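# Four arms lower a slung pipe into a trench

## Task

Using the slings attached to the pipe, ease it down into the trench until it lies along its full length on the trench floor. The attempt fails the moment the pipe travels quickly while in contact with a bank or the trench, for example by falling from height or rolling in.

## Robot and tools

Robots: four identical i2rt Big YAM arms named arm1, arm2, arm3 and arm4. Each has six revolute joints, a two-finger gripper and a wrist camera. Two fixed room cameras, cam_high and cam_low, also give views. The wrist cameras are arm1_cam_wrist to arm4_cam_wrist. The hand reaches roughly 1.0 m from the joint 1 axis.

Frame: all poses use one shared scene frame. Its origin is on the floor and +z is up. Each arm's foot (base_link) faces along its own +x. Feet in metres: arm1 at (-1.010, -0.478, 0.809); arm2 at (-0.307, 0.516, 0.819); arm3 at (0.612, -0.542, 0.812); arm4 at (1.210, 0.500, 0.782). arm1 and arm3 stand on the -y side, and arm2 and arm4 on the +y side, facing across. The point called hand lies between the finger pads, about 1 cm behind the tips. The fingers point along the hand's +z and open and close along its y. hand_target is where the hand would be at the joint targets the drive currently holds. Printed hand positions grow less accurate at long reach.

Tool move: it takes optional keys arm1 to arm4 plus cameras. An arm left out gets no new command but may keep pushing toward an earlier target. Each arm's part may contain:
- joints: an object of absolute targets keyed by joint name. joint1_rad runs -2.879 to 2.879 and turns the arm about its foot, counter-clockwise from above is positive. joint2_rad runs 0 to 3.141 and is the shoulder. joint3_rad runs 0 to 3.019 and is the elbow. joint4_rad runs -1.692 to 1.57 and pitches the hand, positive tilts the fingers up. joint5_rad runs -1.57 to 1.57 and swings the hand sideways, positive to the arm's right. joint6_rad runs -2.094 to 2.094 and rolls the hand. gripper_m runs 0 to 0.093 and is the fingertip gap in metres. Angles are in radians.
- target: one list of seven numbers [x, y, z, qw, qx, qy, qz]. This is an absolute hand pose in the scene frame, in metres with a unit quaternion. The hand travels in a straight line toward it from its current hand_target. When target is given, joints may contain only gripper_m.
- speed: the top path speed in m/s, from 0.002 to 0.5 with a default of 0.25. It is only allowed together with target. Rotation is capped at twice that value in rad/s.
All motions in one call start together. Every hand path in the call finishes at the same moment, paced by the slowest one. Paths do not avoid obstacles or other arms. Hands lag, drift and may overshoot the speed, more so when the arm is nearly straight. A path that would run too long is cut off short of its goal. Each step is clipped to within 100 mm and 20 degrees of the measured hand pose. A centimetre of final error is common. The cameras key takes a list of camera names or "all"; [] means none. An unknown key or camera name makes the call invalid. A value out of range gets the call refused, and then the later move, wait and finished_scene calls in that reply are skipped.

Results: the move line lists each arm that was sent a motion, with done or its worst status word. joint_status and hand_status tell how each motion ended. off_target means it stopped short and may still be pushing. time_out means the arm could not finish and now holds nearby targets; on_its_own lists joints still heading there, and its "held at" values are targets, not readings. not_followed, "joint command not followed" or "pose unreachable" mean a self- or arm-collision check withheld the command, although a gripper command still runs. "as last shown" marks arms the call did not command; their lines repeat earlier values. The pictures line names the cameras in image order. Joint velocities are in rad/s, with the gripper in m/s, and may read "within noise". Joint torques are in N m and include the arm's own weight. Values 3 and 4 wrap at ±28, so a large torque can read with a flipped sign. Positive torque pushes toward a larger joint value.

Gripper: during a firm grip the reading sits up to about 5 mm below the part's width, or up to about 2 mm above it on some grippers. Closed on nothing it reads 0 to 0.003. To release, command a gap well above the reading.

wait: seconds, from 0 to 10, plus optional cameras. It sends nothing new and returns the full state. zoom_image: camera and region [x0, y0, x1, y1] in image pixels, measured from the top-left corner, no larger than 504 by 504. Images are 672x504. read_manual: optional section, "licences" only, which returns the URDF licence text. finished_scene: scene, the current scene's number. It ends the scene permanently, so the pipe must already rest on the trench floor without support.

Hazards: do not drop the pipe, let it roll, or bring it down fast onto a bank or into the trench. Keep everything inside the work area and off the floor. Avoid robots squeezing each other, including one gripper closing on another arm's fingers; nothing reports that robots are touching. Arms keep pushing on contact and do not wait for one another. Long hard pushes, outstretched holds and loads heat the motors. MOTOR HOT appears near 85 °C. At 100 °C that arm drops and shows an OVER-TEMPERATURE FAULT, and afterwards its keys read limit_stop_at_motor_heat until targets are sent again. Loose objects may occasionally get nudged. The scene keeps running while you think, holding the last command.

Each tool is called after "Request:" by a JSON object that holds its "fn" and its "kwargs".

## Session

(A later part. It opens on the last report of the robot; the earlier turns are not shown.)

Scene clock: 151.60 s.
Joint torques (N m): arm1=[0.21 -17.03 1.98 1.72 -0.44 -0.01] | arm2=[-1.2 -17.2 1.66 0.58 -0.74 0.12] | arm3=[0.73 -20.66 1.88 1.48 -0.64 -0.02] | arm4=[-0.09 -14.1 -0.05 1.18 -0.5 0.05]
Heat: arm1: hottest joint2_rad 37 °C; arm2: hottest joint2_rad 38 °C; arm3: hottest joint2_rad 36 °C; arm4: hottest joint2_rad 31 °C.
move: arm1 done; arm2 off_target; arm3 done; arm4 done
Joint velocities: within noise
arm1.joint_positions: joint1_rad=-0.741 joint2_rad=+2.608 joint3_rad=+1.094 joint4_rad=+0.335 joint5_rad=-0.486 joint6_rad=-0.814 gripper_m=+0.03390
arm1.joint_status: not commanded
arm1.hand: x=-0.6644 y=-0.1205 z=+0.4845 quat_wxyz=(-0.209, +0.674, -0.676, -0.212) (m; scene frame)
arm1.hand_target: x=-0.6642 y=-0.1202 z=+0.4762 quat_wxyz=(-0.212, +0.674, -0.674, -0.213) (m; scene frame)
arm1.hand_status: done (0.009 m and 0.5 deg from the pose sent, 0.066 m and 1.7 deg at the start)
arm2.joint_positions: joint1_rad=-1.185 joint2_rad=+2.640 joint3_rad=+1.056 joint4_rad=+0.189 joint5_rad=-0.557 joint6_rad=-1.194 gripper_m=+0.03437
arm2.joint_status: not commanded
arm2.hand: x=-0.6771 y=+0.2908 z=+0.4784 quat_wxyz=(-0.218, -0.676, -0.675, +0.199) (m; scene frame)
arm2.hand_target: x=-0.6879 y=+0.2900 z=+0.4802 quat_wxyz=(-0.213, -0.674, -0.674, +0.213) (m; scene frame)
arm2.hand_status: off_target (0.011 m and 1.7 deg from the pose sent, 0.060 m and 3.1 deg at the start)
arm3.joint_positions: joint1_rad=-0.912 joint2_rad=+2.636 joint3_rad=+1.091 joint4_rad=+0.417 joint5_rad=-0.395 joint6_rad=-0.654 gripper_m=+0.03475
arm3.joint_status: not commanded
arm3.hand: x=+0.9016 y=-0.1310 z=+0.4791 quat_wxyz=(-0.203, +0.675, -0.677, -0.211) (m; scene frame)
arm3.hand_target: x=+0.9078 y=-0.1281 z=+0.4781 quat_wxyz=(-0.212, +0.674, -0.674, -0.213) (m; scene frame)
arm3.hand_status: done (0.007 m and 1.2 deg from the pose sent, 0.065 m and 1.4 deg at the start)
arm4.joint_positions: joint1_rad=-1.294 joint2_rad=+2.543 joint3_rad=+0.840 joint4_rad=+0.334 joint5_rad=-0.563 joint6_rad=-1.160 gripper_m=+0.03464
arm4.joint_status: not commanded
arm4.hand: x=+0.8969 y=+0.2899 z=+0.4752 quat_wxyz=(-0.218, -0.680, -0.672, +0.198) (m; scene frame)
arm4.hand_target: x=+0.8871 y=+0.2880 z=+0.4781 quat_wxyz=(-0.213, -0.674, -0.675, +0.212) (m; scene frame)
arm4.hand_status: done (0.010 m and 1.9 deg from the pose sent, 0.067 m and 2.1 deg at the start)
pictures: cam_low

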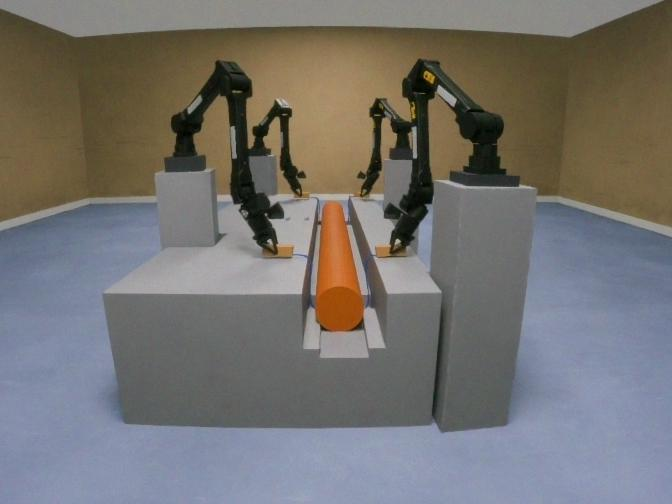

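Request:
{"fn": "move", "kwargs": {"arm1": {"target": [-0.664, -0.121, 0.459, -0.2126, 0.6744, -0.6744, -0.2126], "speed": 0.03}, "arm2": {"target": [-0.688, 0.291, 0.464, 0.2126, 0.6744, 0.6744, -0.2126], "speed": 0.03}, "arm3": {"target": [0.907, -0.129, 0.463, -0.2126, 0.6744, -0.6744, -0.2126], "speed": 0.03}, "arm4": {"target": [0.887, 0.288, 0.462, 0.2126, 0.6744, 0.6744, -0.2126], "speed": 0.03}, "cameras": ["cam_low", "arm1_cam_wrist", "arm2_cam_wrist", "arm3_cam_wrist", "arm4_cam_wrist"]}}

Request:
{"fn": "zoom_image", "kwargs": {"camera": "cam_low", "region": [240, 170, 440, 370]}}

Scene clock: 156.50 s.
Joint torques (N m): arm1=[-0.03 -15.15 2.7 1.87 -0.36 0] | arm2=[-1.38 -15.33 2.47 0.72 -0.67 0.08] | arm3=[0.62 -19.72 1.99 1.39 -0.47 -0.03] | arm4=[0.21 -11.75 0.58 1.07 -0.06 0.06]
Heat: arm1: hottest joint2_rad 37 °C; arm2: hottest joint2_rad 37 °C; arm3: hottest joint2_rad 36 °C; arm4: hottest joint2_rad 31 °C.
move: arm1 off_target; arm2 off_target; arm3 done; arm4 done
Joint velocities: within noise
arm1.joint_positions: joint1_rad=-0.741 joint2_rad=+2.637 joint3_rad=+1.116 joint4_rad=+0.350 joint5_rad=-0.488 joint6_rad=-0.814 gripper_m=+0.03390
arm1.joint_status: not commanded
arm1.hand: x=-0.6621 y=-0.1186 z=+0.4748 quat_wxyz=(-0.213, +0.674, -0.674, -0.213) (m; scene frame)
arm1.hand_target: x=-0.6644 y=-0.1213 z=+0.4597 quat_wxyz=(-0.213, +0.674, -0.674, -0.213) (m; scene frame)
arm1.hand_status: off_target (0.016 m and 0.0 deg from the pose sent, 0.026 m and 0.4 deg at the start)
arm2.joint_positions: joint1_rad=-1.186 joint2_rad=+2.660 joint3_rad=+1.076 joint4_rad=+0.198 joint5_rad=-0.559 joint6_rad=-1.194 gripper_m=+0.03437
arm2.joint_status: not commanded
arm2.hand: x=-0.6810 y=+0.2892 z=+0.4717 quat_wxyz=(-0.217, -0.675, -0.676, +0.203) (m; scene frame)
arm2.hand_target: x=-0.6879 y=+0.2911 z=+0.4644 quat_wxyz=(-0.212, -0.674, -0.674, +0.213) (m; scene frame)
arm2.hand_status: off_target (0.011 m and 1.2 deg from the pose sent, 0.018 m and 1.7 deg at the start)
arm3.joint_positions: joint1_rad=-0.912 joint2_rad=+2.666 joint3_rad=+1.114 joint4_rad=+0.435 joint5_rad=-0.399 joint6_rad=-0.655 gripper_m=+0.03475
arm3.joint_status: not commanded
arm3.hand: x=+0.9031 y=-0.1285 z=+0.4693 quat_wxyz=(-0.208, +0.676, -0.675, -0.213) (m; scene frame)
arm3.hand_target: x=+0.9068 y=-0.1291 z=+0.4631 quat_wxyz=(-0.212, +0.675, -0.674, -0.213) (m; scene frame)
arm3.hand_status: done (0.007 m and 0.6 deg from the pose sent, 0.017 m and 1.2 deg at the start)
arm4.joint_positions: joint1_rad=-1.299 joint2_rad=+2.564 joint3_rad=+0.860 joint4_rad=+0.357 joint5_rad=-0.575 joint6_rad=-1.160 gripper_m=+0.03464
arm4.joint_status: not commanded
arm4.hand: x=+0.8894 y=+0.2875 z=+0.4699 quat_wxyz=(-0.218, -0.677, -0.671, +0.210) (m; scene frame)
arm4.hand_target: x=+0.8872 y=+0.2881 z=+0.4622 quat_wxyz=(-0.213, -0.674, -0.674, +0.212) (m; scene frame)
arm4.hand_status: done (0.008 m and 0.8 deg from the pose sent, 0.017 m and 1.9 deg at the start)
pictures: arm1_cam_wrist, arm2_cam_wrist, arm3_cam_wrist, arm4_cam_wrist, cam_low

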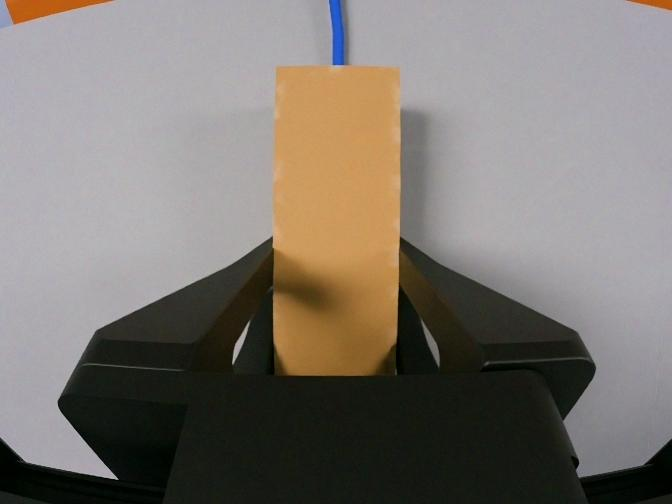

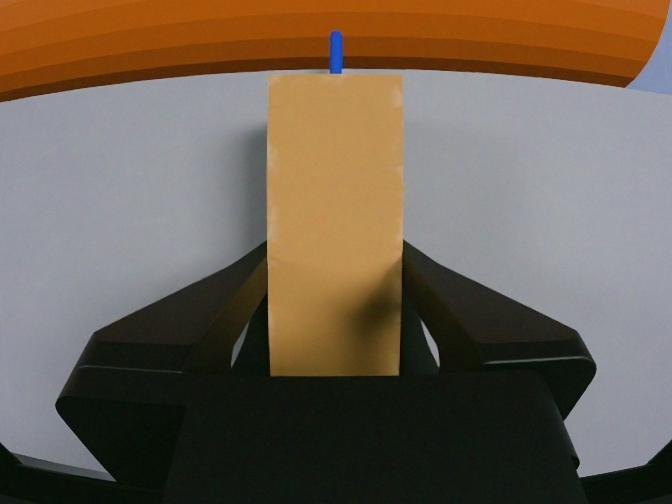

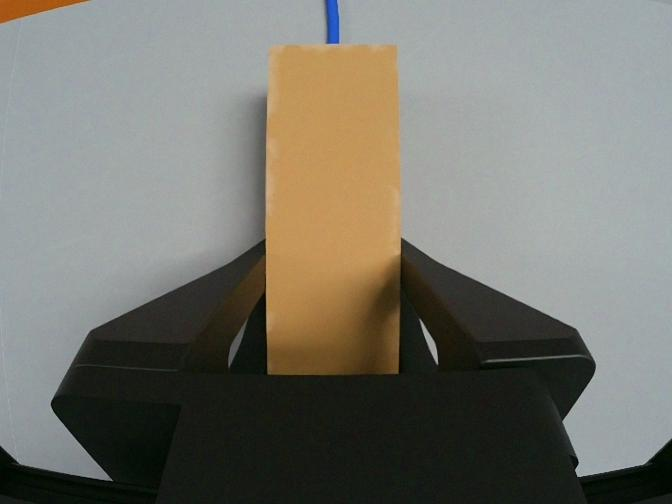

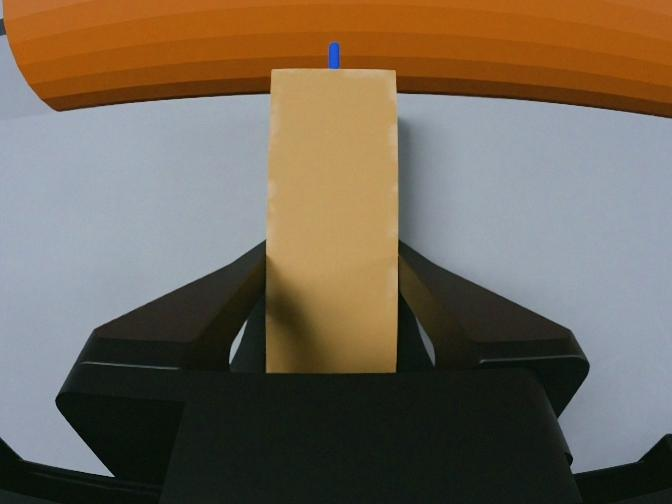

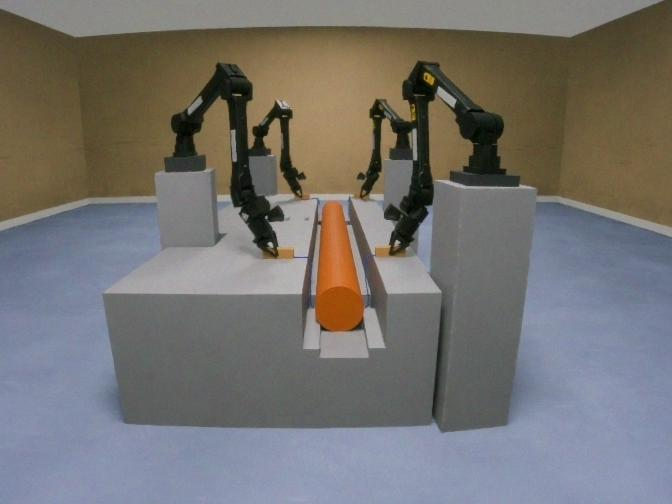

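Scaled by 2.520.

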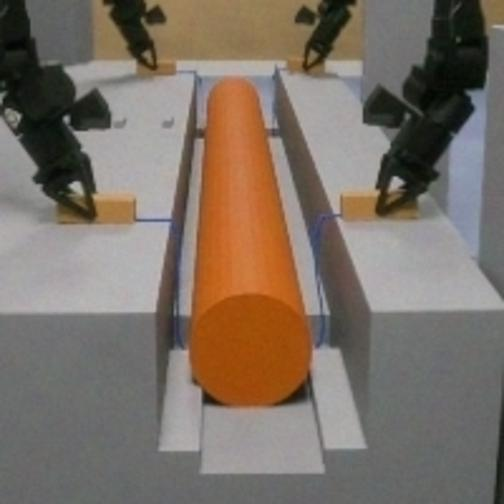

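Request:
{"fn": "move", "kwargs": {"arm3": {"target": [0.907, -0.129, 0.456, -0.2126, 0.6744, -0.6744, -0.2126], "speed": 0.03}, "cameras": []}}

Request:
{"fn": "move", "kwargs": {"arm1": {"joints": {"gripper_m": 0.06}}, "arm2": {"joints": {"gripper_m": 0.06}}, "arm3": {"joints": {"gripper_m": 0.06}}, "arm4": {"joints": {"gripper_m": 0.06}}, "cameras": []}}

Request:
{"fn": "move", "kwargs": {"arm1": {"target": [-0.663, -0.201, 0.575, -0.2126, 0.6744, -0.6744, -0.2126], "speed": 0.1}, "arm2": {"target": [-0.686, 0.365, 0.575, 0.2126, 0.6744, 0.6744, -0.2126], "speed": 0.1}, "arm3": {"target": [0.907, -0.210, 0.575, -0.2126, 0.6744, -0.6744, -0.2126], "speed": 0.1}, "arm4": {"target": [0.887, 0.363, 0.575, 0.2126, 0.6744, 0.6744, -0.2126], "speed": 0.1}, "cameras": ["cam_low", "cam_high"]}}

Request:
{"fn": "zoom_image", "kwargs": {"camera": "cam_low", "region": [240, 170, 440, 370]}}

Request:
{"fn": "zoom_image", "kwargs": {"camera": "cam_low", "region": [300, 270, 400, 370]}}

Scene clock: 162.63 s.
Joint torques (N m): arm1=[-0.15 -15.85 2.39 1.84 -0.39 -0.02] | arm2=[-1.32 -15.27 2.47 0.68 -0.67 0.09] | arm3=[0.73 -18.96 2.43 1.33 -0.28 -0.02] | arm4=[0.15 -11.75 0.57 1.09 -0.06 0.05]
Heat: arm1: hottest joint2_rad 37 °C; arm2: hottest joint2_rad 37 °C; arm3: hottest joint2_rad 36 °C; arm4: hottest joint3_rad 31 °C.
move: arm3 off_target
Joint velocities: within noise
arm1, arm4: as last shown
arm2.joint_positions: joint1_rad=-1.186 joint2_rad=+2.660 joint3_rad=+1.076 joint4_rad=+0.199 joint5_rad=-0.559 joint6_rad=-1.194 gripper_m=+0.03437
arm2.joint_status: not commanded
arm2.hand: x=-0.6810 y=+0.2892 z=+0.4716 quat_wxyz=(-0.217, -0.675, -0.676, +0.203) (m; scene frame)
arm2.hand_target: x=-0.6878 y=+0.2910 z=+0.4643 quat_wxyz=(-0.213, -0.674, -0.674, +0.212) (m; scene frame)
arm2.hand_status: not commanded
arm3.joint_positions: joint1_rad=-0.913 joint2_rad=+2.674 joint3_rad=+1.120 joint4_rad=+0.443 joint5_rad=-0.403 joint6_rad=-0.655 gripper_m=+0.03475
arm3.joint_status: not commanded
arm3.hand: x=+0.9040 y=-0.1269 z=+0.4675 quat_wxyz=(-0.211, +0.676, -0.673, -0.215) (m; scene frame)
arm3.hand_target: x=+0.9068 y=-0.1294 z=+0.4563 quat_wxyz=(-0.212, +0.674, -0.674, -0.213) (m; scene frame)
arm3.hand_status: off_target (0.012 m and 0.4 deg from the pose sent, 0.014 m and 0.6 deg at the start)
arm4.hand_target: x=+0.8872 y=+0.2881 z=+0.4622 quat_wxyz=(-0.213, -0.675, -0.674, +0.212) (m; scene frame)
pictures: none
No camera images: "cameras" was empty.

Scene clock: 163.20 s.
Joint torques (N m): arm1=[-0.32 -16.73 2.13 1.73 -0.38 -0.01] | arm2=[-1.44 -16.67 1.33 0.54 -0.65 0.09] | arm3=[0.67 -20.01 1.66 1.32 -0.3 -0.01] | arm4=[0.26 -13.16 -0.13 1.06 -0.1 0.07]
Heat: arm1: hottest joint2_rad 37 °C; arm2: hottest joint2_rad 37 °C; arm3: hottest joint2_rad 35 °C; arm4: hottest joint3_rad 31 °C.
move: arm1 done; arm2 done; arm3 done; arm4 done
Joint velocities: within noise
arm1.joint_positions: joint1_rad=-0.741 joint2_rad=+2.644 joint3_rad=+1.124 joint4_rad=+0.353 joint5_rad=-0.488 joint6_rad=-0.814 gripper_m=+0.05993
arm1.joint_status: all done
arm1.hand: x=-0.6605 y=-0.1174 z=+0.4726 quat_wxyz=(-0.215, +0.674, -0.674, -0.212) (m; scene frame)
arm1.hand_target: x=-0.6645 y=-0.1214 z=+0.4595 quat_wxyz=(-0.212, +0.674, -0.674, -0.213) (m; scene frame)
arm1.hand_status: not commanded
arm2.joint_positions: joint1_rad=-1.186 joint2_rad=+2.675 joint3_rad=+1.087 joint4_rad=+0.203 joint5_rad=-0.559 joint6_rad=-1.194 gripper_m=+0.05996
arm2.joint_status: all done
arm2.hand: x=-0.6811 y=+0.2890 z=+0.4661 quat_wxyz=(-0.217, -0.675, -0.676, +0.203) (m; scene frame)
arm2.hand_target: x=-0.6878 y=+0.2911 z=+0.4643 quat_wxyz=(-0.213, -0.674, -0.674, +0.212) (m; scene frame)
arm2.hand_status: not commanded
arm3.joint_positions: joint1_rad=-0.913 joint2_rad=+2.684 joint3_rad=+1.131 joint4_rad=+0.444 joint5_rad=-0.403 joint6_rad=-0.655 gripper_m=+0.05992
arm3.joint_status: all done
arm3.hand: x=+0.9052 y=-0.1257 z=+0.4640 quat_wxyz=(-0.211, +0.676, -0.673, -0.215) (m; scene frame)
arm3.hand_target: x=+0.9068 y=-0.1293 z=+0.4563 quat_wxyz=(-0.213, +0.674, -0.674, -0.213) (m; scene frame)
arm3.hand_status: not commanded
arm4.joint_positions: joint1_rad=-1.299 joint2_rad=+2.579 joint3_rad=+0.869 joint4_rad=+0.357 joint5_rad=-0.574 joint6_rad=-1.161 gripper_m=+0.05990
arm4.joint_status: all done
arm4.hand: x=+0.8907 y=+0.2881 z=+0.4646 quat_wxyz=(-0.219, -0.678, -0.671, +0.207) (m; scene frame)
arm4.hand_target: x=+0.8872 y=+0.2881 z=+0.4622 quat_wxyz=(-0.213, -0.675, -0.674, +0.212) (m; scene frame)
arm4.hand_status: not commanded
pictures: none
No camera images: "cameras" was empty.

Scene clock: 165.33 s.
Joint torques (N m): arm1=[-1.2 -17.61 1.09 0.68 -0.51 -0.06] | arm2=[-1.2 -16.85 1.11 -0.76 -0.68 0.09] | arm3=[0.67 -19.66 0.69 0.4 -0.65 -0.07] | arm4=[-0.15 -13.57 0.08 -0.12 -0.46 0.01]
Heat: arm1: hottest joint2_rad 37 °C; arm2: hottest joint2_rad 37 °C; arm3: hottest joint2_rad 35 °C; arm4: hottest joint3_rad 31 °C.
move: arm1 done; arm2 done; arm3 done; arm4 done
Joint velocities: within noise
arm1.joint_positions: joint1_rad=-0.908 joint2_rad=+2.350 joint3_rad=+0.862 joint4_rad=+0.233 joint5_rad=-0.546 joint6_rad=-0.990 gripper_m=+0.05993
arm1.joint_status: not commanded
arm1.hand: x=-0.6624 y=-0.1986 z=+0.5725 quat_wxyz=(-0.215, +0.673, -0.675, -0.212) (m; scene frame)
arm1.hand_target: x=-0.6629 y=-0.2010 z=+0.5750 quat_wxyz=(-0.213, +0.674, -0.674, -0.213) (m; scene frame)
arm1.hand_status: done (0.004 m and 0.3 deg from the pose sent, 0.132 m and 0.3 deg at the start)
arm2.joint_positions: joint1_rad=-1.366 joint2_rad=+2.371 joint3_rad=+0.893 joint4_rad=+0.003 joint5_rad=-0.586 joint6_rad=-1.401 gripper_m=+0.05996
arm2.joint_status: not commanded
arm2.hand: x=-0.6866 y=+0.3616 z=+0.5715 quat_wxyz=(-0.211, -0.673, -0.676, +0.213) (m; scene frame)
arm2.hand_target: x=-0.6859 y=+0.3649 z=+0.5749 quat_wxyz=(-0.213, -0.674, -0.674, +0.213) (m; scene frame)
arm2.hand_status: done (0.005 m and 0.2 deg from the pose sent, 0.133 m and 1.2 deg at the start)
arm3.joint_positions: joint1_rad=-1.060 joint2_rad=+2.367 joint3_rad=+0.811 joint4_rad=+0.384 joint5_rad=-0.457 joint6_rad=-0.797 gripper_m=+0.05992
arm3.joint_status: not commanded
arm3.hand: x=+0.9042 y=-0.2096 z=+0.5704 quat_wxyz=(-0.210, +0.674, -0.676, -0.212) (m; scene frame)
arm3.hand_target: x=+0.9070 y=-0.2100 z=+0.5749 quat_wxyz=(-0.213, +0.674, -0.674, -0.213) (m; scene frame)
arm3.hand_status: done (0.005 m and 0.4 deg from the pose sent, 0.139 m and 0.4 deg at the start)
arm4.joint_positions: joint1_rad=-1.512 joint2_rad=+2.237 joint3_rad=+0.691 joint4_rad=+0.064 joint5_rad=-0.600 joint6_rad=-1.412 gripper_m=+0.05991
arm4.joint_status: not commanded
arm4.hand: x=+0.8874 y=+0.3613 z=+0.5703 quat_wxyz=(-0.213, -0.677, -0.672, +0.210) (m; scene frame)
arm4.hand_target: x=+0.8871 y=+0.3629 z=+0.5749 quat_wxyz=(-0.213, -0.674, -0.674, +0.213) (m; scene frame)
arm4.hand_status: done (0.005 m and 0.5 deg from the pose sent, 0.134 m and 1.1 deg at the start)
pictures: cam_high, cam_low

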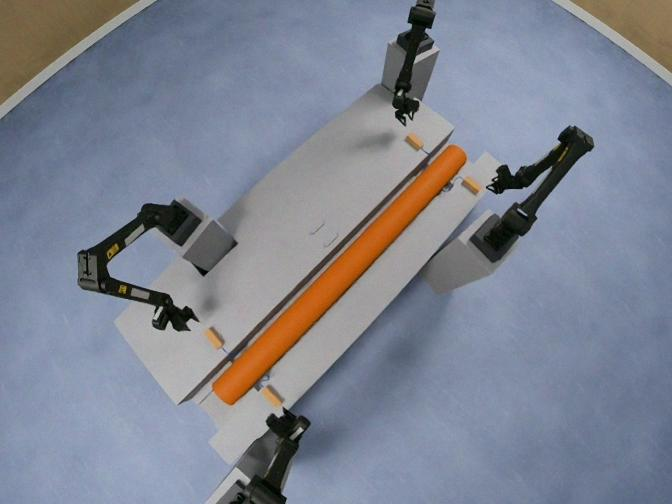

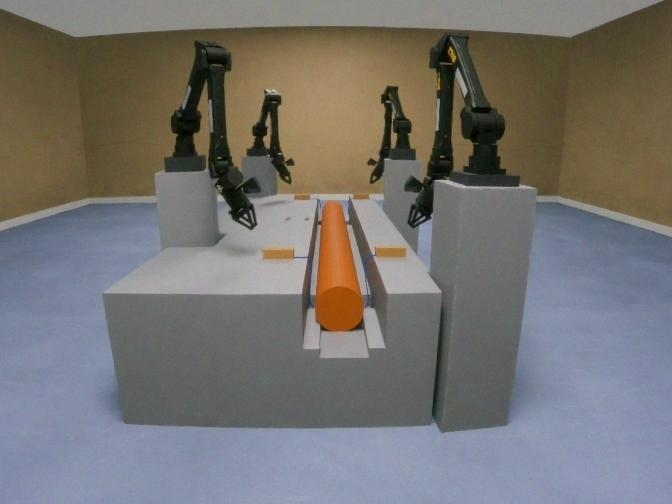

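Scaled by 2.520.

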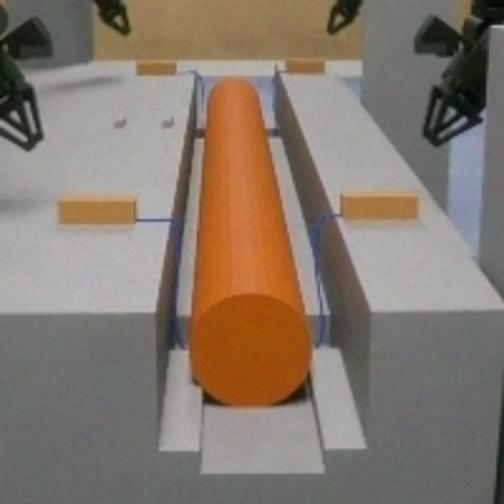

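Scaled by 5.040.

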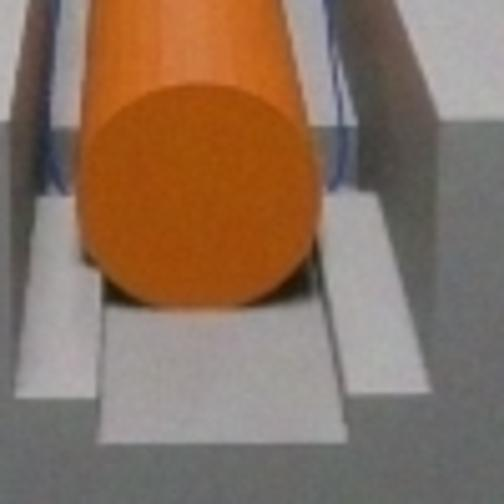

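Request:
{"fn": "finished_scene", "kwargs": {"scene": 3}}

The scene is finished: the task was done.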